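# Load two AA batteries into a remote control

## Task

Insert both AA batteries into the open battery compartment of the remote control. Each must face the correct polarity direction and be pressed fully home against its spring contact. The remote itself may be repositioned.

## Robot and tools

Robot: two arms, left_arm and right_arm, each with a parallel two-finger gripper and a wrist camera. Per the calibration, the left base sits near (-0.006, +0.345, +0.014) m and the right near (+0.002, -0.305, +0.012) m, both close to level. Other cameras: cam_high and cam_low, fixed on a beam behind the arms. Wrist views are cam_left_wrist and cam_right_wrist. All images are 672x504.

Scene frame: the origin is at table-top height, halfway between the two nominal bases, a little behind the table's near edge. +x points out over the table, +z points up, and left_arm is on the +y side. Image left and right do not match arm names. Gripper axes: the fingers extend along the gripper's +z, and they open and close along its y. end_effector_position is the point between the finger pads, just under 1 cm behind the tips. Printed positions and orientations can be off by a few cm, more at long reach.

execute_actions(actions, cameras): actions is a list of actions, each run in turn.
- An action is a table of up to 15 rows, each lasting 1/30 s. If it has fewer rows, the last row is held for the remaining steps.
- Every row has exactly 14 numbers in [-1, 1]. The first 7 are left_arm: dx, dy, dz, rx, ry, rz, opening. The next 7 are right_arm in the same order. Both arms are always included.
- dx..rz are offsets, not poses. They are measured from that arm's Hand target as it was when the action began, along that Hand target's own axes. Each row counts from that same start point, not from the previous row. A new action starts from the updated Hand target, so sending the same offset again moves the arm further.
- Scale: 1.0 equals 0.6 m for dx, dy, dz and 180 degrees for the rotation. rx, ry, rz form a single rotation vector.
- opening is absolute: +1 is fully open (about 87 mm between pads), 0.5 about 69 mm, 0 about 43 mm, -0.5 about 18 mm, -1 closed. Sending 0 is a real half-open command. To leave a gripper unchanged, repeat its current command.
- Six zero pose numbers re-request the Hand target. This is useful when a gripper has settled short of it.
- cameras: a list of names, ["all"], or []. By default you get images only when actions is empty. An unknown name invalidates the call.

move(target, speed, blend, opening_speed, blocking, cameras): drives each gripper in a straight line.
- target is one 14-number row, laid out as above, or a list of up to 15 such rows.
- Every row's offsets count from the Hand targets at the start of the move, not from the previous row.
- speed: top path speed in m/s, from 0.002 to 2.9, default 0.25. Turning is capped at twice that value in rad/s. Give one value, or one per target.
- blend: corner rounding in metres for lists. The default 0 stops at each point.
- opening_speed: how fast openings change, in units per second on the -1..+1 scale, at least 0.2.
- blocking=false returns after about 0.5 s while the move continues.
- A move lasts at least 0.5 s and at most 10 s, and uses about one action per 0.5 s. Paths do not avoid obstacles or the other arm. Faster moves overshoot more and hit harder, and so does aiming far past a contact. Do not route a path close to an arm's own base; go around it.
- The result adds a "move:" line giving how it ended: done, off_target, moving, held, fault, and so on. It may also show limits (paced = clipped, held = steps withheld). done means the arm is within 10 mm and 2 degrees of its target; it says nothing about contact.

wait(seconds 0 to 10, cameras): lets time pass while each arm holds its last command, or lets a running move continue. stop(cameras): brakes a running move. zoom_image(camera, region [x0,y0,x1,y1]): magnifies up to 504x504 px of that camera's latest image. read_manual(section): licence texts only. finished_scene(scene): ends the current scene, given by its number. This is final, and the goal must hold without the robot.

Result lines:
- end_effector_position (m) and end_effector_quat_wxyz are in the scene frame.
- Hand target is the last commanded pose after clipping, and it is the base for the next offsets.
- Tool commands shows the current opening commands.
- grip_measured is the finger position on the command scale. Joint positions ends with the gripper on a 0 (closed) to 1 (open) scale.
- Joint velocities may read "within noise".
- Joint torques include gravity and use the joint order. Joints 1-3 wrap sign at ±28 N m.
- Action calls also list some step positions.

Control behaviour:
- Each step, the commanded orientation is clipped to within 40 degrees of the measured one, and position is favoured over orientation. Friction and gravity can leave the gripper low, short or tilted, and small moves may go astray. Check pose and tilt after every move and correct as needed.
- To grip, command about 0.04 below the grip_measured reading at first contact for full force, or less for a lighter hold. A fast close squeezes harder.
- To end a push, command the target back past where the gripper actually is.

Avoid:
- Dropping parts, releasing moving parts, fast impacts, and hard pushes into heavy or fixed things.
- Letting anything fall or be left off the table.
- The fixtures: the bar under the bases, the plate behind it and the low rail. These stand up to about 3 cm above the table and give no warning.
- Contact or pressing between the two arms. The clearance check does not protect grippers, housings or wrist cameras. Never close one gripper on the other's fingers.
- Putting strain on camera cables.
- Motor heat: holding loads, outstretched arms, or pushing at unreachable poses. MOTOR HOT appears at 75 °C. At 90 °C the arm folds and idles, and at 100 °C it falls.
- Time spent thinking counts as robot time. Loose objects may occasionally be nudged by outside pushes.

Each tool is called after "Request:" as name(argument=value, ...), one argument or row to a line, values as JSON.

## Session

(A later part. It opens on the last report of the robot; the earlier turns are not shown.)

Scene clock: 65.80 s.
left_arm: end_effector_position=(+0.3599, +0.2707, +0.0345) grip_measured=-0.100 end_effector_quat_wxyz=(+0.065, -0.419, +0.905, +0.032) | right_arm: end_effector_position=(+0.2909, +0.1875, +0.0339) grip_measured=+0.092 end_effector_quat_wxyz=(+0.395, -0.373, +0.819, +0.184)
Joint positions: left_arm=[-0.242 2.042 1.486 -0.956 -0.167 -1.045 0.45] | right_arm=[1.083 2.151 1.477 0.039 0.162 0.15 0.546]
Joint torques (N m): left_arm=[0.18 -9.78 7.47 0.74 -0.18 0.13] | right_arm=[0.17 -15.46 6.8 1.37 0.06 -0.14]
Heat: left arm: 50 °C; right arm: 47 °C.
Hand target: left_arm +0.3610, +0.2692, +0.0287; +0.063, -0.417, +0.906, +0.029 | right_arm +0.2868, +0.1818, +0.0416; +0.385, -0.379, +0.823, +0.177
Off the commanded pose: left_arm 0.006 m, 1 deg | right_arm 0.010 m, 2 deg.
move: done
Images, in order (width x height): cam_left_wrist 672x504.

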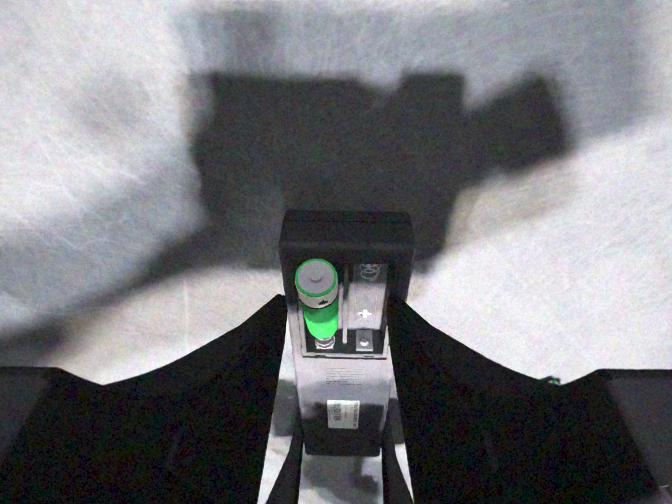

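Request:
move(
  target=[0,0.0155,0,0,0,0,-0.1,0,0,0,0,0,0,0.0],
  cameras=["cam_left_wrist"],
  speed=0.05,
)

Request:
zoom_image(
  camera="cam_left_wrist",
  region=[220, 180, 450, 410],
)

Scene clock: 66.87 s.
left_arm: end_effector_position=(+0.3595, +0.2733, +0.0319) grip_measured=-0.100 end_effector_quat_wxyz=(+0.065, -0.422, +0.904, +0.026) | right_arm: end_effector_position=(+0.2909, +0.1875, +0.0339) grip_measured=+0.092 end_effector_quat_wxyz=(+0.395, -0.373, +0.819, +0.184)
Joint positions: left_arm=[-0.23 2.035 1.465 -0.933 -0.157 -1.039 0.45] | right_arm=[1.083 2.151 1.477 0.039 0.162 0.15 0.546]
Joint torques (N m): left_arm=[0.24 -11.84 5.34 0.66 -0.27 0.13] | right_arm=[0.18 -15.46 6.8 1.37 0.07 -0.14]
Heat: left arm: 50 °C; right arm: 47 °C.
Hand target: left_arm +0.3541, +0.2752, +0.0287; +0.063, -0.417, +0.906, +0.028 | right_arm +0.2868, +0.1818, +0.0416; +0.385, -0.379, +0.823, +0.177
Off the commanded pose: left_arm 0.007 m, 1 deg | right_arm 0.010 m, 2 deg.
move: done
Images, in order (width x height): cam_left_wrist 672x504.

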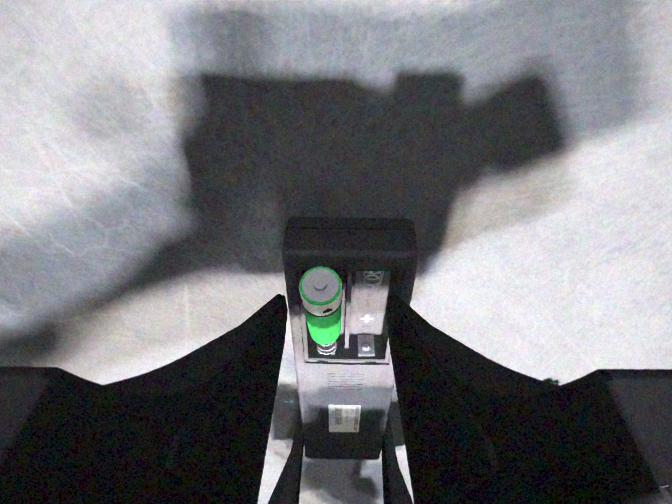

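Scaled by 2.191 from the camera's 672x504 image, which has a finer 960x720 frame.

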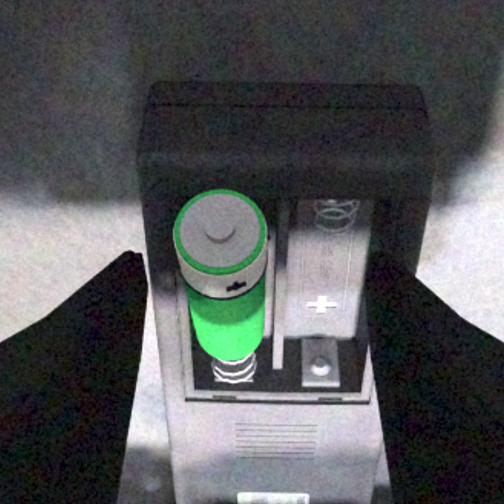

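Request:
move(
  target=[
    [0,0.01,-0.05,0,0,0,-0.1,0,0,0,0,0,0,0.0],
    [-0.002,0.01,-0.01,0,0,0,-0.1,0,0,0,0,0,0,0.0],
  ],
  cameras=["cam_left_wrist"],
  speed=0.06,
)

Request:
zoom_image(
  camera="cam_left_wrist",
  region=[220, 180, 450, 410],
)

Scene clock: 69.30 s.
left_arm: end_effector_position=(+0.3513, +0.2789, +0.0417) grip_measured=-0.100 end_effector_quat_wxyz=(+0.065, -0.421, +0.904, +0.026) | right_arm: end_effector_position=(+0.2909, +0.1875, +0.0339) grip_measured=+0.092 end_effector_quat_wxyz=(+0.395, -0.373, +0.819, +0.184)
Joint positions: left_arm=[-0.221 1.99 1.441 -0.953 -0.157 -1.029 0.45] | right_arm=[1.083 2.151 1.477 0.039 0.162 0.15 0.546]
Joint torques (N m): left_arm=[0.14 -9.68 6.52 0.73 -0.27 0.18] | right_arm=[0.18 -15.46 6.8 1.37 0.06 -0.14]
Heat: left arm: 51 °C; right arm: 48 °C.
Hand target: left_arm +0.3497, +0.2794, +0.0348; +0.063, -0.417, +0.906, +0.029 | right_arm +0.2868, +0.1818, +0.0416; +0.385, -0.379, +0.823, +0.177
Off the commanded pose: left_arm 0.007 m, 1 deg | right_arm 0.010 m, 2 deg.
move: done
Images, in order (width x height): cam_left_wrist 672x504.

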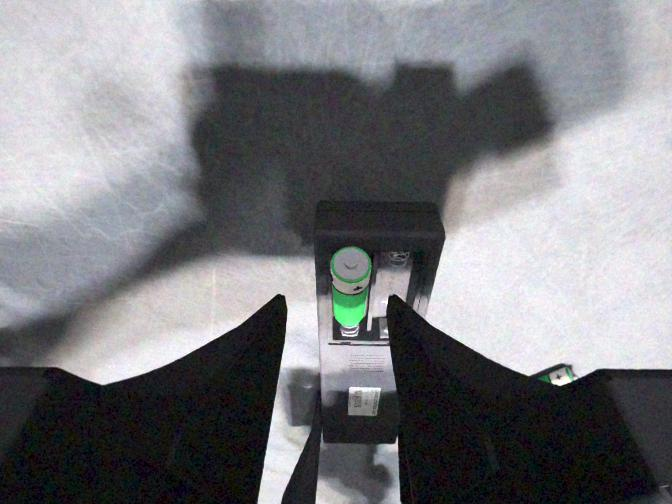

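Scaled by 2.191 from the camera's 672x504 image, which has a finer 960x720 frame.

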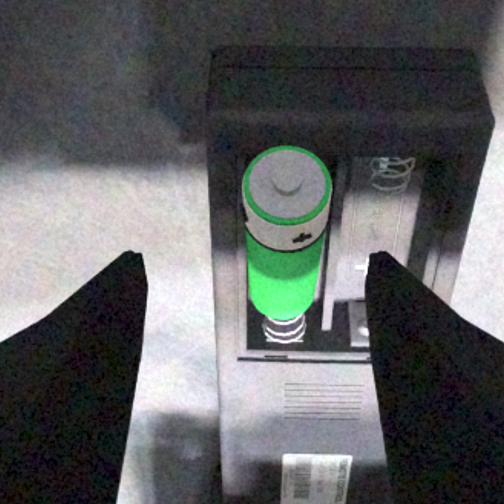

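Request:
move(
  target=[0,-0.02,0.01,0,0,0,-0.1,0,0,0,0,0,0,0.0],
  cameras=["cam_left_wrist"],
  speed=0.06,
)

Request:
zoom_image(
  camera="cam_left_wrist",
  region=[220, 180, 450, 410],
)

Scene clock: 70.53 s.
left_arm: end_effector_position=(+0.3479, +0.2783, +0.0274) grip_measured=-0.100 end_effector_quat_wxyz=(+0.049, -0.419, +0.906, +0.037) | right_arm: end_effector_position=(+0.2909, +0.1875, +0.0339) grip_measured=+0.092 end_effector_quat_wxyz=(+0.395, -0.373, +0.819, +0.184)
Joint positions: left_arm=[-0.222 2.032 1.441 -0.95 -0.157 -1.029 0.45] | right_arm=[1.083 2.151 1.477 0.039 0.162 0.15 0.546]
Joint torques (N m): left_arm=[-0.81 -9.52 10.61 0.65 -0.27 0.01] | right_arm=[0.18 -15.45 6.79 1.37 0.06 -0.14]
Heat: left arm: 51 °C; right arm: 48 °C.
Hand target: left_arm +0.3594, +0.2723, +0.0288; +0.063, -0.417, +0.906, +0.029 | right_arm +0.2868, +0.1818, +0.0416; +0.385, -0.379, +0.823, +0.177
Off the commanded pose: left_arm 0.013 m, 2 deg | right_arm 0.010 m, 2 deg.
move: off_target (left_arm)
Images, in order (width x height): cam_left_wrist 672x504.

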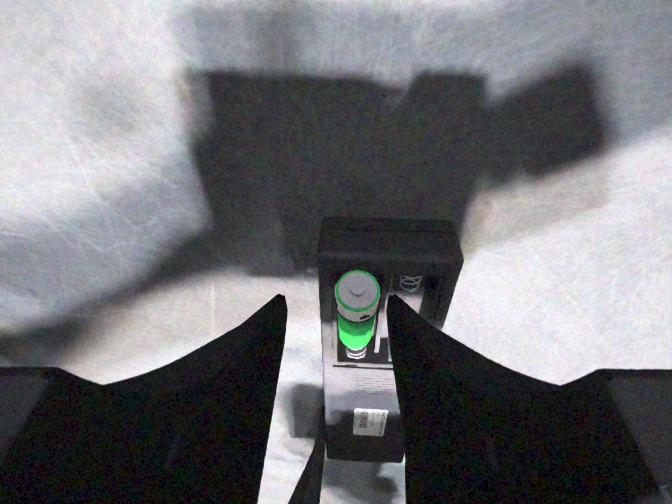

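Scaled by 2.191 from the camera's 672x504 image, which has a finer 960x720 frame.

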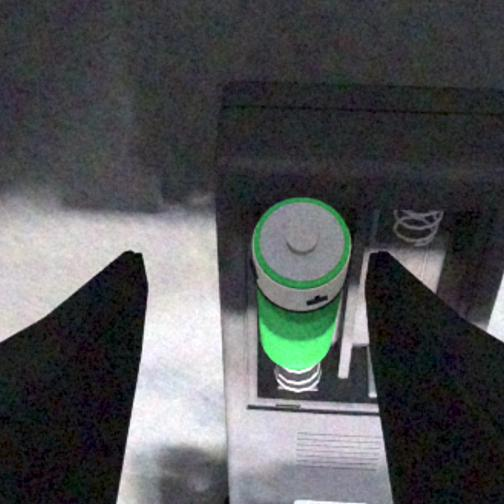

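Request:
move(
  target=[0,-0.01,-0.035,0,0,0,-0.1,0,0,0,0,0,0,0.0],
  cameras=["cam_left_wrist"],
  speed=0.06,
)

Request:
zoom_image(
  camera="cam_left_wrist",
  region=[220, 180, 450, 410],
)

Scene clock: 71.93 s.
left_arm: end_effector_position=(+0.3576, +0.2707, +0.0442) grip_measured=-0.100 end_effector_quat_wxyz=(+0.059, -0.417, +0.906, +0.031) | right_arm: end_effector_position=(+0.2909, +0.1875, +0.0339) grip_measured=+0.092 end_effector_quat_wxyz=(+0.395, -0.373, +0.819, +0.184)
Joint positions: left_arm=[-0.239 2.032 1.511 -0.999 -0.157 -1.04 0.45] | right_arm=[1.083 2.151 1.477 0.039 0.162 0.15 0.546]
Joint torques (N m): left_arm=[-0.76 -10.41 11.11 0.33 -0.28 -0.04] | right_arm=[0.17 -15.46 6.8 1.36 0.06 -0.15]
Heat: left arm: 50 °C; right arm: 49 °C.
Hand target: left_arm +0.3620, +0.2660, +0.0496; +0.063, -0.417, +0.906, +0.029 | right_arm +0.2868, +0.1818, +0.0416; +0.385, -0.379, +0.823, +0.177
Off the commanded pose: left_arm 0.008 m, 1 deg | right_arm 0.010 m, 2 deg.
move: done
Images, in order (width x height): cam_left_wrist 672x504.

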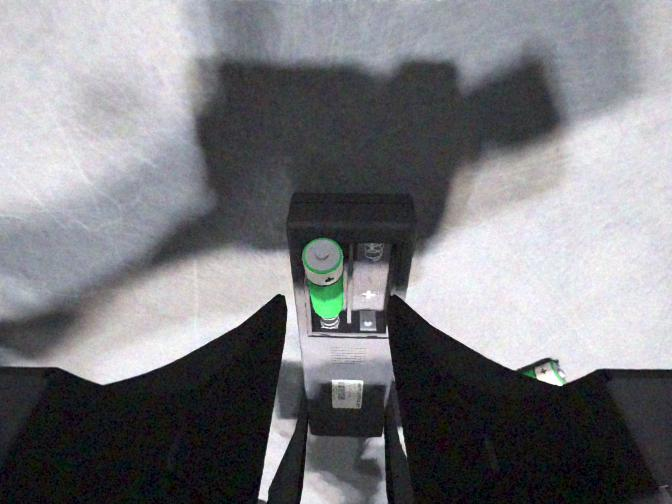

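Scaled by 2.191 from the camera's 672x504 image, which has a finer 960x720 frame.

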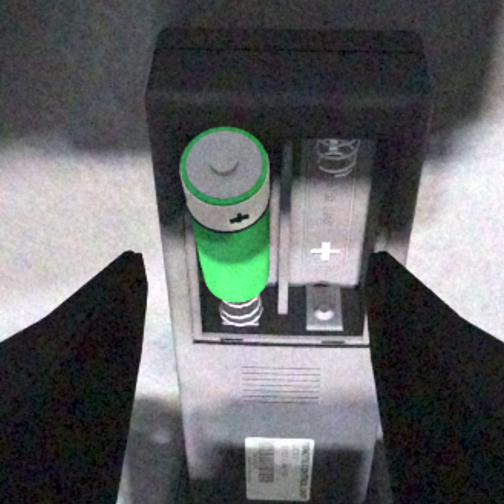

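Request:
move(
  target=[0.002,0.012,0.031,0,0,0,-0.1,0,0,0,0,0,0,0.0],
  cameras=["cam_left_wrist"],
  speed=0.06,
)

Request:
zoom_image(
  camera="cam_left_wrist",
  region=[220, 180, 450, 410],
)

Scene clock: 73.37 s.
left_arm: end_effector_position=(+0.3582, +0.2713, +0.0365) grip_measured=-0.100 end_effector_quat_wxyz=(+0.063, -0.419, +0.905, +0.028) | right_arm: end_effector_position=(+0.2909, +0.1875, +0.0339) grip_measured=+0.092 end_effector_quat_wxyz=(+0.395, -0.373, +0.819, +0.184)
Joint positions: left_arm=[-0.237 2.032 1.479 -0.957 -0.157 -1.04 0.45] | right_arm=[1.083 2.151 1.477 0.039 0.162 0.15 0.546]
Joint torques (N m): left_arm=[0.17 -10.44 6.57 0.75 -0.29 0.13] | right_arm=[0.18 -15.46 6.8 1.36 0.06 -0.14]
Heat: left arm: 50 °C; right arm: 49 °C.
Hand target: left_arm +0.3573, +0.2719, +0.0310; +0.063, -0.417, +0.906, +0.029 | right_arm +0.2868, +0.1818, +0.0416; +0.385, -0.379, +0.823, +0.177
Off the commanded pose: left_arm 0.006 m, 0 deg | right_arm 0.010 m, 2 deg.
move: done
Images, in order (width x height): cam_left_wrist 672x504.

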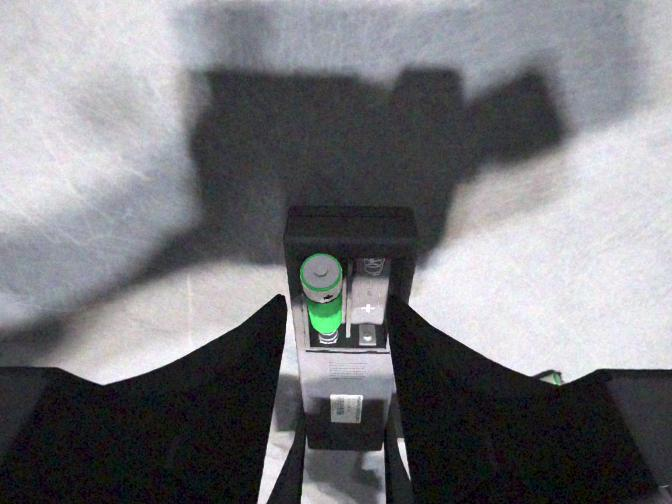

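Scaled by 2.191 from the camera's 672x504 image, which has a finer 960x720 frame.

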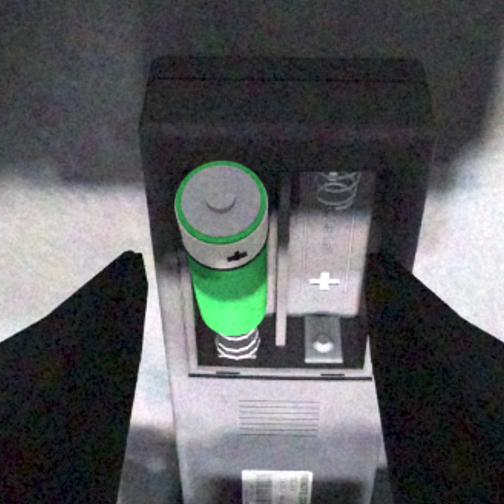

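Good height. Close.

Request:
move(
  target=[0,0.007,0,0,0,0,-0.72,0,0,0,0,0,0,0.0],
  cameras=["cam_left_wrist","cam_low"],
  opening_speed=0.4,
)

Request:
zoom_image(
  camera="cam_left_wrist",
  region=[220, 180, 450, 410],
)

Scene clock: 75.30 s.
left_arm: end_effector_position=(+0.3523, +0.2757, +0.0318) grip_measured=-0.479 end_effector_quat_wxyz=(+0.055, -0.418, +0.906, +0.034) | right_arm: end_effector_position=(+0.2910, +0.1875, +0.0339) grip_measured=+0.092 end_effector_quat_wxyz=(+0.395, -0.373, +0.819, +0.184)
Joint positions: left_arm=[-0.228 2.032 1.46 -0.956 -0.159 -1.032 0.261] | right_arm=[1.083 2.151 1.477 0.039 0.162 0.15 0.546]
Joint torques (N m): left_arm=[-0.02 -11.64 6.53 0.75 -0.26 0.1] | right_arm=[0.18 -15.46 6.8 1.37 0.06 -0.15]
Heat: left arm: 50 °C; right arm: 50 °C.
Hand target: left_arm +0.3543, +0.2746, +0.0310; +0.063, -0.417, +0.906, +0.029 | right_arm +0.2868, +0.1818, +0.0416; +0.385, -0.379, +0.823, +0.177
Off the commanded pose: left_arm 0.002 m, 1 deg | right_arm 0.010 m, 2 deg.
move: done
Images, in order (width x height): cam_low 672x504, cam_left_wrist 672x504.

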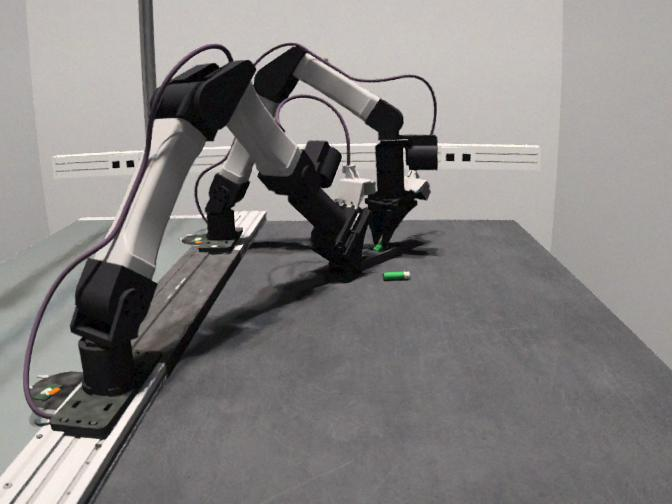

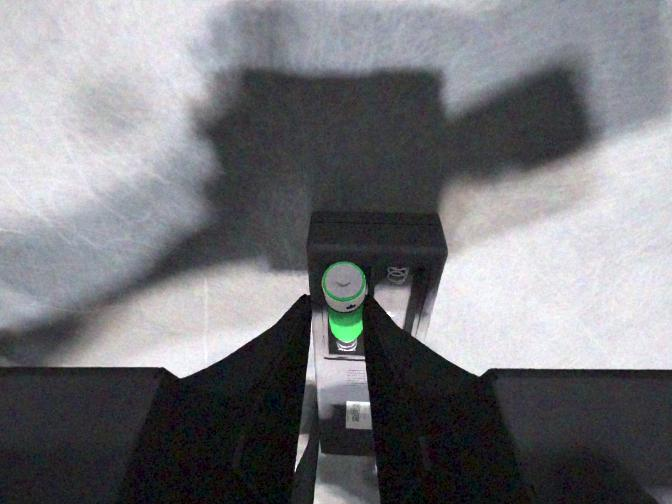

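Scaled by 2.191 from the camera's 672x504 image, which has a finer 960x720 frame.

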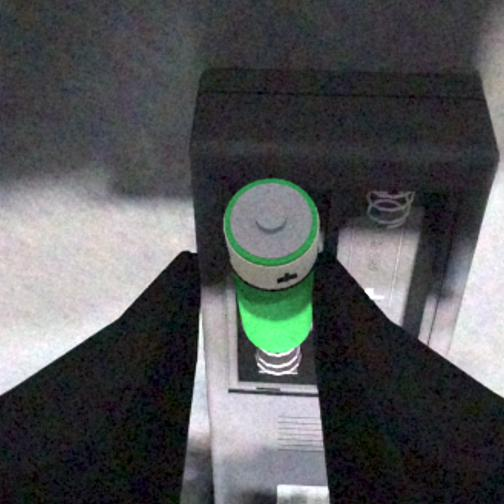

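Request:
move(
  target=[
    [0,0,0,0,0,0,-0.1,0,0,0,0,0,0,0.0],
    [0,-0.002,-0.05,0,0,0,-0.1,0,0,0,0,0,0,0.0],
    [0,-0.002,-0.016,0,0,0,-0.1,0,0,0,0,0,0,0.0],
    [0,-0.002,-0.014,0,0,0,-0.25,0,0,0,0,0,0,0.0],
  ],
  cameras=["cam_left_wrist"],
  opening_speed=0.5,
  speed=0.07,
)

Request:
zoom_image(
  camera="cam_left_wrist",
  region=[220, 180, 450, 410],
)

Scene clock: 80.07 s.
left_arm: end_effector_position=(+0.3565, +0.2736, +0.0456) grip_measured=-0.250 end_effector_quat_wxyz=(+0.065, -0.418, +0.906, +0.027) | right_arm: end_effector_position=(+0.2910, +0.1875, +0.0339) grip_measured=+0.092 end_effector_quat_wxyz=(+0.395, -0.373, +0.819, +0.184)
Joint positions: left_arm=[-0.233 2.011 1.486 -0.981 -0.159 -1.034 0.375] | right_arm=[1.083 2.151 1.477 0.039 0.162 0.15 0.546]
Joint torques (N m): left_arm=[-0.09 -10.35 6.23 0.73 -0.27 0.06] | right_arm=[0.18 -15.45 6.79 1.37 0.06 -0.15]
Heat: left arm: 50 °C; right arm: 51 °C.
Hand target: left_arm +0.3544, +0.2729, +0.0394; +0.063, -0.417, +0.906, +0.029 | right_arm +0.2868, +0.1818, +0.0416; +0.385, -0.379, +0.823, +0.177
Off the commanded pose: left_arm 0.007 m, 0 deg | right_arm 0.010 m, 2 deg.
move: done
Images, in order (width x height): cam_left_wrist 672x504.

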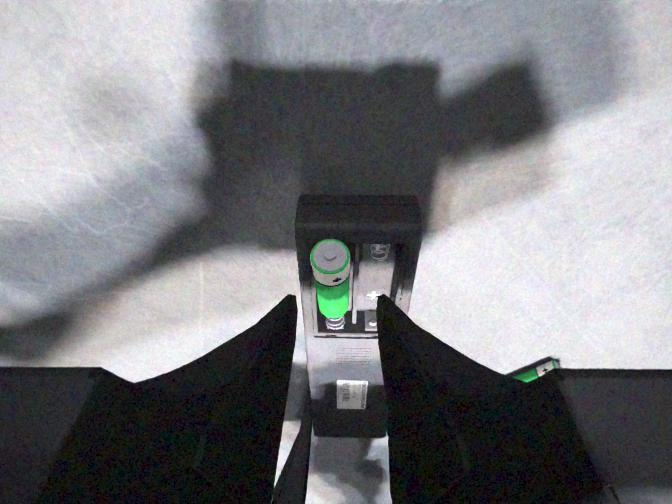

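Scaled by 2.191 from the camera's 672x504 image, which has a finer 960x720 frame.

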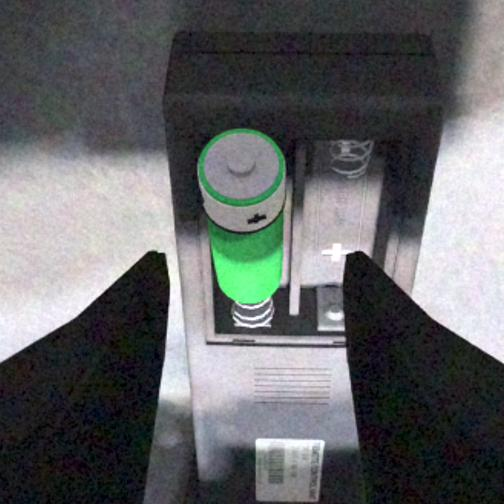

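Request:
move(
  target=[0.002,0.001,0.01,0,0,0,-0.25,0,0,0,0,0,0,0.0],
  speed=0.05,
)

Request:
move(
  target=[0,0,0,0,0,0,-0.7,0,0,0,0,0,0,0.0],
  cameras=["cam_left_wrist","cam_low"],
  opening_speed=0.4,
)

Request:
zoom_image(
  camera="cam_left_wrist",
  region=[220, 180, 450, 410],
)

Scene clock: 81.37 s.
left_arm: end_effector_position=(+0.3553, +0.2736, +0.0404) grip_measured=-0.250 end_effector_quat_wxyz=(+0.065, -0.418, +0.906, +0.027) | right_arm: end_effector_position=(+0.2910, +0.1875, +0.0339) grip_measured=+0.092 end_effector_quat_wxyz=(+0.395, -0.373, +0.819, +0.184)
Joint positions: left_arm=[-0.233 2.011 1.465 -0.958 -0.159 -1.034 0.375] | right_arm=[1.083 2.151 1.477 0.039 0.162 0.15 0.546]
Joint torques (N m): left_arm=[-0.02 -9.88 6.46 0.77 -0.27 0.07] | right_arm=[0.17 -15.46 6.8 1.37 0.06 -0.15]
Heat: left arm: 50 °C; right arm: 52 °C.
Hand target: left_arm +0.3538, +0.2730, +0.0333; +0.063, -0.417, +0.906, +0.028 | right_arm +0.2868, +0.1818, +0.0416; +0.385, -0.379, +0.823, +0.177
Off the commanded pose: left_arm 0.007 m, 0 deg | right_arm 0.010 m, 2 deg.
move: done

Scene clock: 82.70 s.
left_arm: end_effector_position=(+0.3555, +0.2736, +0.0404) grip_measured=-0.700 end_effector_quat_wxyz=(+0.066, -0.418, +0.906, +0.027) | right_arm: end_effector_position=(+0.2910, +0.1875, +0.0339) grip_measured=+0.092 end_effector_quat_wxyz=(+0.395, -0.373, +0.819, +0.184)
Joint positions: left_arm=[-0.233 2.011 1.465 -0.957 -0.159 -1.034 0.15] | right_arm=[1.083 2.151 1.477 0.039 0.162 0.15 0.546]
Joint torques (N m): left_arm=[-0.01 -9.89 6.46 0.74 -0.26 0.07] | right_arm=[0.18 -15.46 6.8 1.37 0.06 -0.15]
Heat: left arm: 50 °C; right arm: 52 °C.
Hand target: left_arm +0.3538, +0.2730, +0.0333; +0.063, -0.417, +0.906, +0.029 | right_arm +0.2868, +0.1818, +0.0416; +0.385, -0.379, +0.823, +0.177
Off the commanded pose: left_arm 0.007 m, 0 deg | right_arm 0.010 m, 2 deg.
move: done
Images, in order (width x height): cam_low 672x504, cam_left_wrist 672x504.

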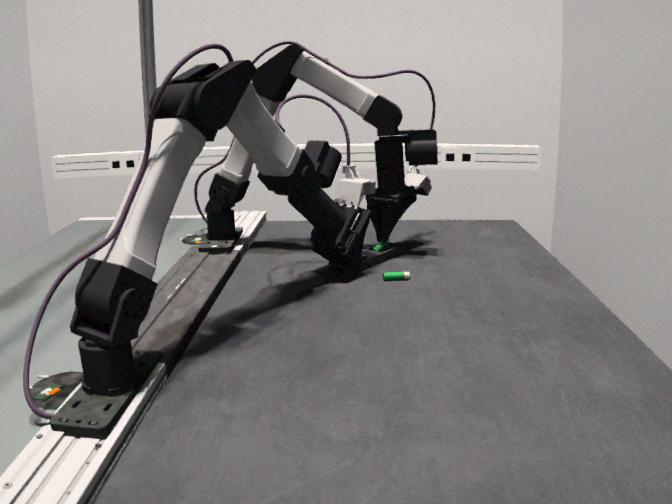

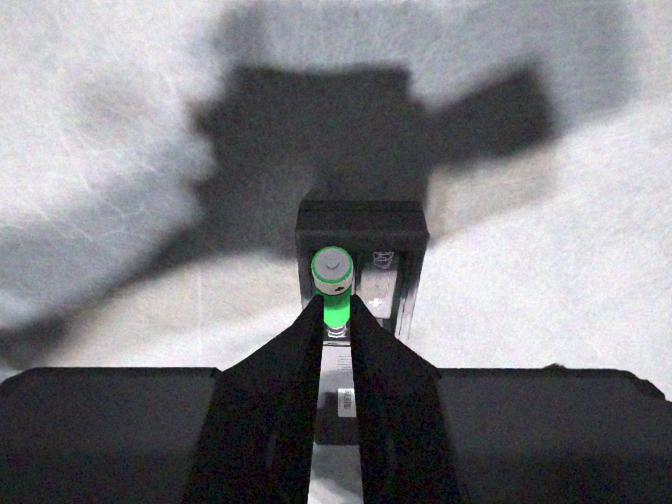

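Scaled by 2.191 from the camera's 672x504 image, which has a finer 960x720 frame.

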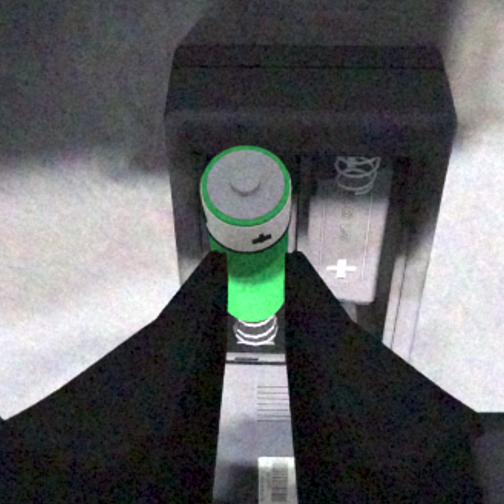

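Request:
move(
  target=[
    [0,0,0,0,0,0,-0.4,0,0,0,0,0,0,0.0],
    [0.001,0,0.007,0,0,0,-0.4,0,0,0,0,0,0,0.0],
    [0.001,0,0.007,0,0,0,-0.7,0,0,0,0,0,0,0.0],
  ],
  cameras=["cam_left_wrist","cam_low"],
  opening_speed=0.4,
  speed=0.05,
)

Request:
zoom_image(
  camera="cam_left_wrist",
  region=[220, 180, 450, 410],
)

Scene clock: 85.73 s.
left_arm: end_effector_position=(+0.3558, +0.2733, +0.0378) grip_measured=-0.699 end_effector_quat_wxyz=(+0.067, -0.418, +0.906, +0.025) | right_arm: end_effector_position=(+0.2910, +0.1875, +0.0339) grip_measured=+0.092 end_effector_quat_wxyz=(+0.395, -0.373, +0.819, +0.184)
Joint positions: left_arm=[-0.233 2.011 1.454 -0.942 -0.158 -1.034 0.151] | right_arm=[1.083 2.151 1.477 0.039 0.162 0.15 0.546]
Joint torques (N m): left_arm=[-0.01 -9.36 6.5 0.75 -0.27 0.08] | right_arm=[0.18 -15.46 6.8 1.37 0.06 -0.15]
Heat: left arm: 50 °C; right arm: 53 °C.
Hand target: left_arm +0.3538, +0.2730, +0.0291; +0.063, -0.417, +0.906, +0.029 | right_arm +0.2868, +0.1818, +0.0416; +0.385, -0.379, +0.823, +0.177
Off the commanded pose: left_arm 0.009 m, 1 deg | right_arm 0.010 m, 2 deg.
move: done
Images, in order (width x height): cam_low 672x504, cam_left_wrist 672x504.

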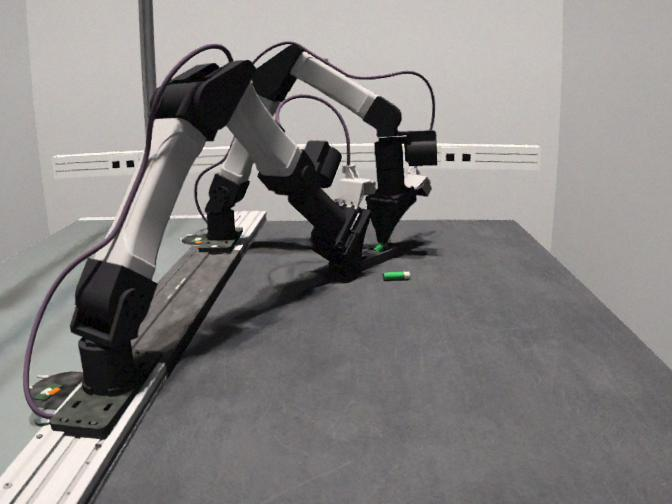

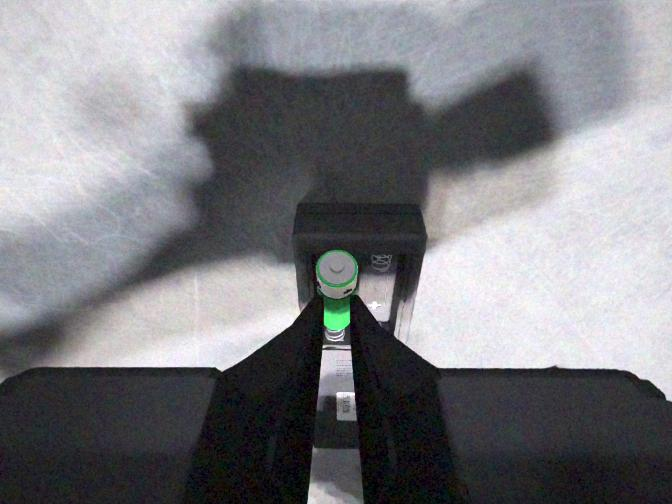

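Scaled by 2.191 from the camera's 672x504 image, which has a finer 960x720 frame.

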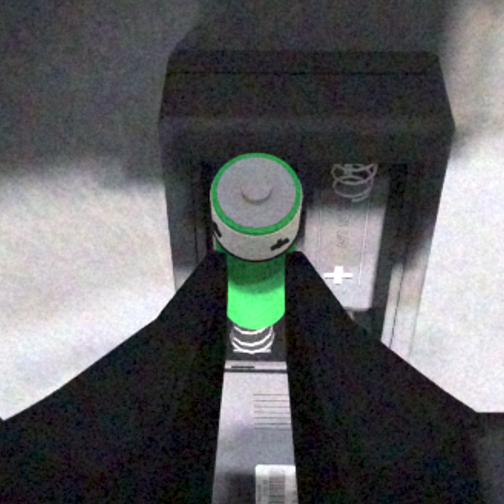

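Request:
move(
  target=[
    [0,0,0,0,0,0,-0.42,0,0,0,0,0,0,0.0],
    [0.001,0,0.008,0,0,0,-0.42,0,0,0,0,0,0,0.0],
    [0.001,0,0.008,0,0,0,-0.7,0,0,0,0,0,0,0.0],
  ],
  cameras=["cam_left_wrist"],
  opening_speed=0.4,
  speed=0.05,
)

Request:
zoom_image(
  camera="cam_left_wrist",
  region=[220, 180, 450, 410],
)

Scene clock: 88.50 s.
left_arm: end_effector_position=(+0.3557, +0.2731, +0.0332) grip_measured=-0.631 end_effector_quat_wxyz=(+0.067, -0.418, +0.906, +0.025) | right_arm: end_effector_position=(+0.2910, +0.1875, +0.0339) grip_measured=+0.092 end_effector_quat_wxyz=(+0.395, -0.373, +0.819, +0.184)
Joint positions: left_arm=[-0.233 2.017 1.443 -0.926 -0.158 -1.034 0.184] | right_arm=[1.083 2.151 1.477 0.039 0.162 0.15 0.546]
Joint torques (N m): left_arm=[0.09 -9.35 6.45 0.76 -0.27 0.08] | right_arm=[0.18 -15.46 6.82 1.37 0.06 -0.15]
Heat: left arm: 50 °C; right arm: 53 °C.
Hand target: left_arm +0.3538, +0.2730, +0.0242; +0.063, -0.417, +0.906, +0.029 | right_arm +0.2868, +0.1818, +0.0416; +0.385, -0.379, +0.823, +0.177
Off the commanded pose: left_arm 0.009 m, 1 deg | right_arm 0.010 m, 2 deg.
move: done
Images, in order (width x height): cam_left_wrist 672x504.

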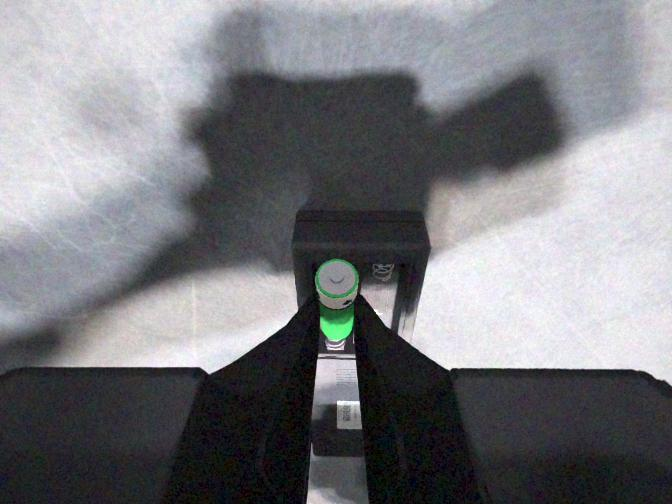

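Scaled by 2.191 from the camera's 672x504 image, which has a finer 960x720 frame.

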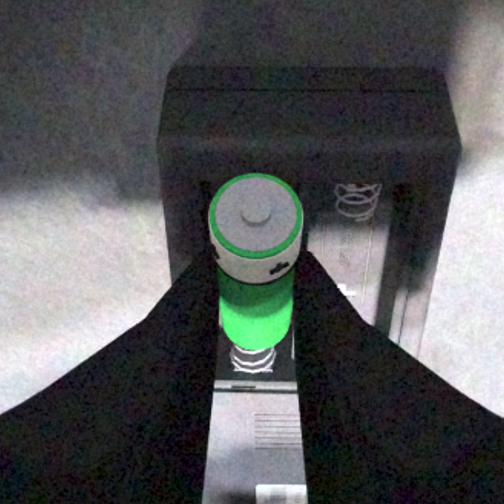

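Request:
move(
  target=[0.02,0,0.003,0,0,0,-0.75,0,0,0,0,0,0,-0.02],
  cameras=["cam_left_wrist","cam_low","cam_right_wrist"],
  speed=0.04,
)

Request:
zoom_image(
  camera="cam_left_wrist",
  region=[220, 180, 450, 410],
)

Request:
zoom_image(
  camera="cam_right_wrist",
  region=[240, 0, 410, 120],
)

Scene clock: 89.57 s.
left_arm: end_effector_position=(+0.3542, +0.2716, +0.0315) grip_measured=-0.631 end_effector_quat_wxyz=(+0.072, -0.419, +0.905, +0.027) | right_arm: end_effector_position=(+0.2910, +0.1875, +0.0339) grip_measured=+0.092 end_effector_quat_wxyz=(+0.395, -0.373, +0.819, +0.184)
Joint positions: left_arm=[-0.242 2.009 1.425 -0.911 -0.167 -1.044 0.184] | right_arm=[1.083 2.151 1.477 0.039 0.162 0.15 0.546]
Joint torques (N m): left_arm=[-1.33 -9.96 4.55 0.81 -0.21 -0.12] | right_arm=[0.18 -15.46 6.8 1.37 0.06 -0.15]
Heat: left arm: 50 °C; right arm: 54 °C.
Hand target: left_arm +0.3462, +0.2643, +0.0208; +0.063, -0.417, +0.906, +0.029 | right_arm +0.2868, +0.1818, +0.0416; +0.385, -0.379, +0.823, +0.177
Off the commanded pose: left_arm 0.015 m, 1 deg | right_arm 0.010 m, 2 deg.
move: off_target (left_arm)
Images, in order (width x height): cam_low 672x504, cam_left_wrist 672x504, cam_right_wrist 672x504.

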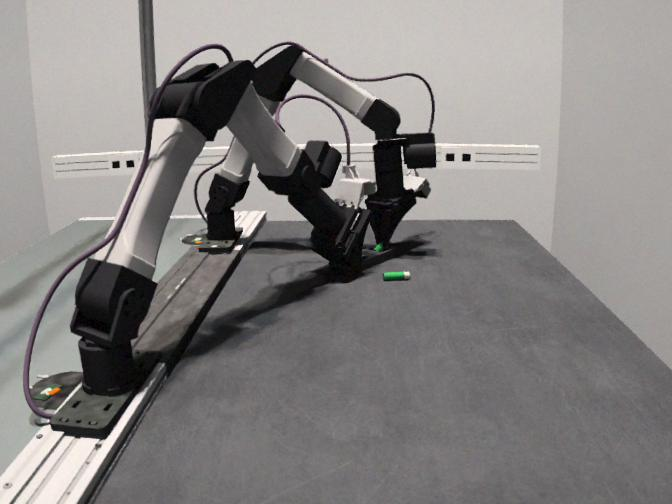

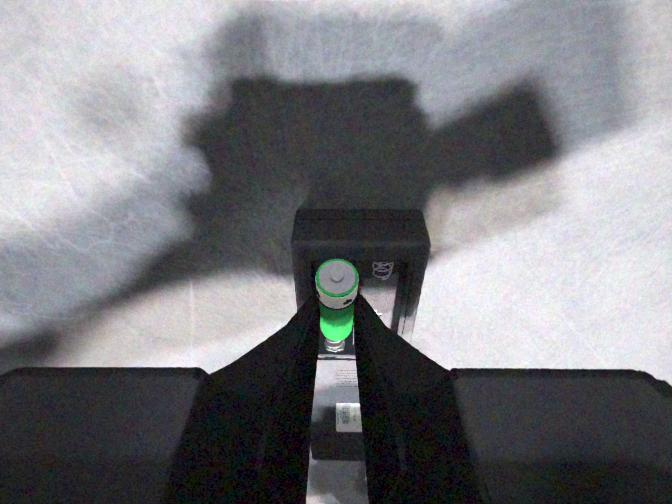

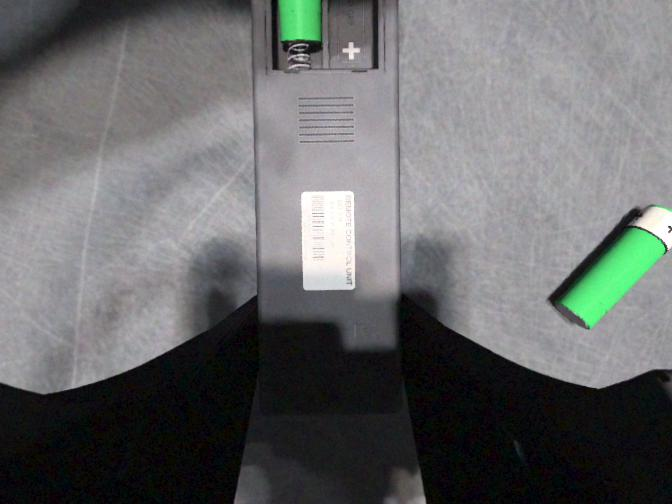

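Scaled by 2.191 from the camera's 672x504 image, which has a finer 960x720 frame.

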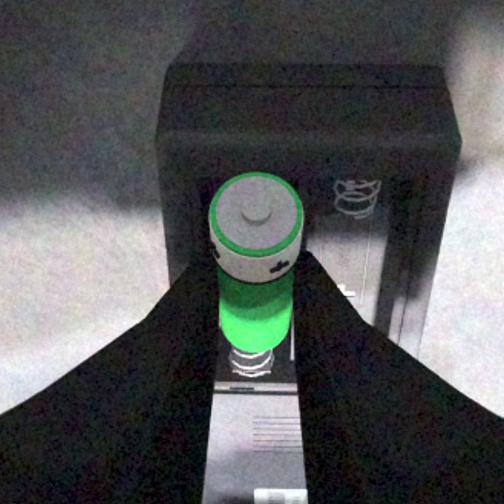

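Scaled by 2.965 from the camera's 672x504 image, which has a finer 960x720 frame.

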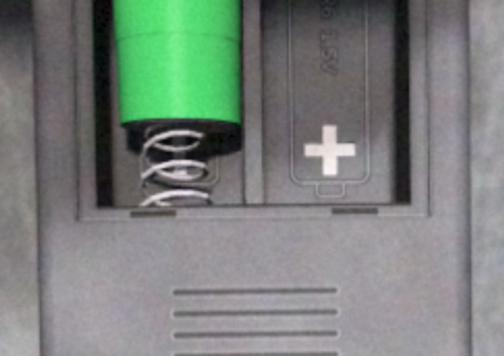

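Request:
move(
  target=[0.012,0,0.0,0,0,0,-0.75,0,0,0,0,0,0,-0.02],
  cameras=["cam_left_wrist","cam_right_wrist"],
  speed=0.04,
)

Request:
zoom_image(
  camera="cam_left_wrist",
  region=[220, 180, 450, 410],
)

Request:
zoom_image(
  camera="cam_right_wrist",
  region=[240, 0, 410, 120],
)

Scene clock: 90.57 s.
left_arm: end_effector_position=(+0.3536, +0.2706, +0.0313) grip_measured=-0.631 end_effector_quat_wxyz=(+0.081, -0.421, +0.903, +0.031) | right_arm: end_effector_position=(+0.2910, +0.1875, +0.0339) grip_measured=+0.092 end_effector_quat_wxyz=(+0.395, -0.373, +0.819, +0.184)
Joint positions: left_arm=[-0.253 1.998 1.409 -0.896 -0.185 -1.059 0.185] | right_arm=[1.083 2.151 1.477 0.039 0.162 0.15 0.546]
Joint torques (N m): left_arm=[-1.76 -9.66 4.34 0.73 -0.04 -0.13] | right_arm=[0.18 -15.45 6.8 1.37 0.06 -0.15]
Heat: left arm: 50 °C; right arm: 54 °C.
Hand target: left_arm +0.3416, +0.2589, +0.0198; +0.063, -0.417, +0.906, +0.029 | right_arm +0.2868, +0.1818, +0.0416; +0.385, -0.379, +0.823, +0.177
Off the commanded pose: left_arm 0.020 m, 2 deg | right_arm 0.010 m, 2 deg.
move: off_target (left_arm)
Images, in order (width x height): cam_left_wrist 672x504, cam_right_wrist 672x504.

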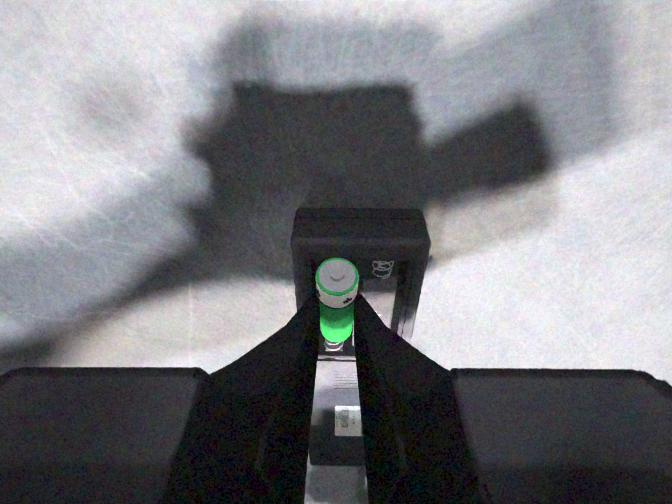

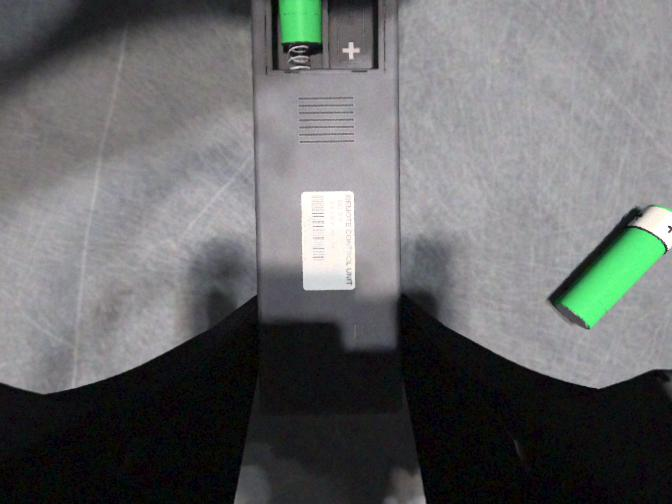

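Scaled by 2.191 from the camera's 672x504 image, which has a finer 960x720 frame.

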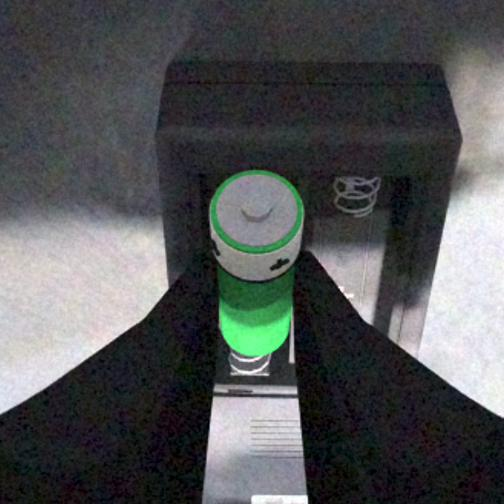

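Scaled by 2.965 from the camera's 672x504 image, which has a finer 960x720 frame.

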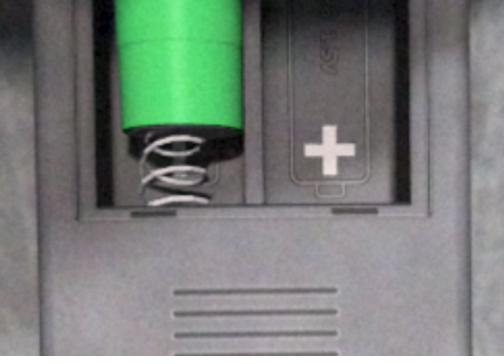

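Request:
move(
  target=[0.015,0,0.008,0,0,0,-0.78,0,0,0,0,0,0,-0.02],
  cameras=["cam_left_wrist","cam_right_wrist"],
  speed=0.04,
)

Request:
zoom_image(
  camera="cam_left_wrist",
  region=[220, 180, 450, 410],
)

Request:
zoom_image(
  camera="cam_right_wrist",
  region=[240, 0, 410, 120],
)

Scene clock: 91.63 s.
left_arm: end_effector_position=(+0.3530, +0.2700, +0.0309) grip_measured=-0.630 end_effector_quat_wxyz=(+0.095, -0.423, +0.900, +0.035) | right_arm: end_effector_position=(+0.2910, +0.1875, +0.0339) grip_measured=+0.092 end_effector_quat_wxyz=(+0.395, -0.373, +0.819, +0.184)
Joint positions: left_arm=[-0.266 1.982 1.383 -0.873 -0.21 -1.074 0.185] | right_arm=[1.083 2.151 1.477 0.039 0.162 0.15 0.546]
Joint torques (N m): left_arm=[-2.18 -8.42 3.74 0.74 0.17 -0.21] | right_arm=[0.17 -15.46 6.82 1.37 0.06 -0.15]
Heat: left arm: 50 °C; right arm: 54 °C.
Hand target: left_arm +0.3362, +0.2526, +0.0138; +0.063, -0.417, +0.906, +0.029 | right_arm +0.2868, +0.1818, +0.0416; +0.385, -0.379, +0.823, +0.177
Off the commanded pose: left_arm 0.030 m, 4 deg | right_arm 0.010 m, 2 deg.
move: off_target (left_arm)
Images, in order (width x height): cam_left_wrist 672x504, cam_right_wrist 672x504.

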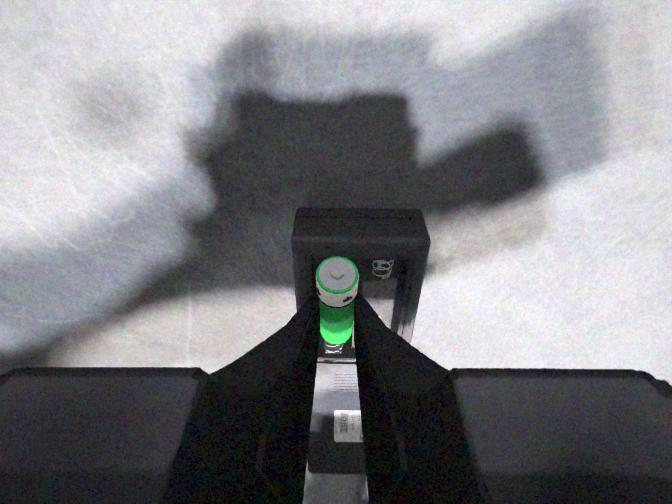

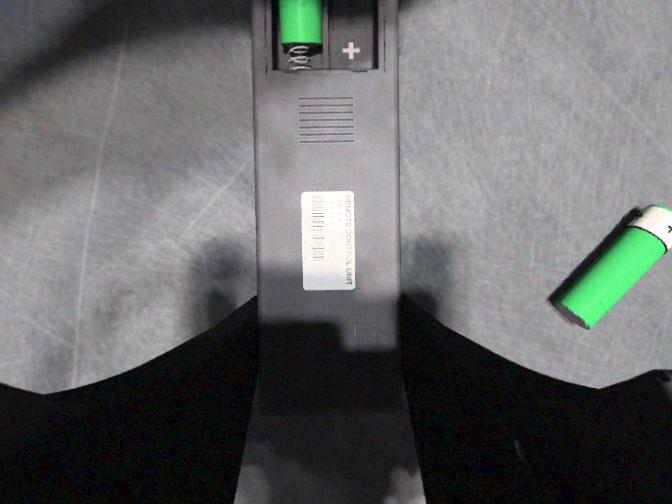

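Scaled by 2.191 from the camera's 672x504 image, which has a finer 960x720 frame.

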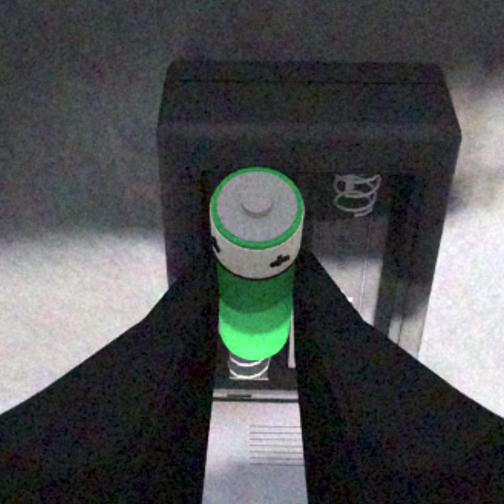

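Scaled by 2.965 from the camera's 672x504 image, which has a finer 960x720 frame.

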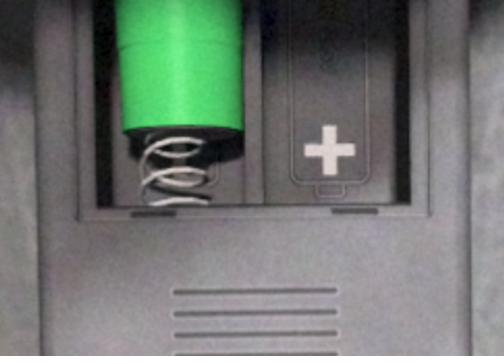

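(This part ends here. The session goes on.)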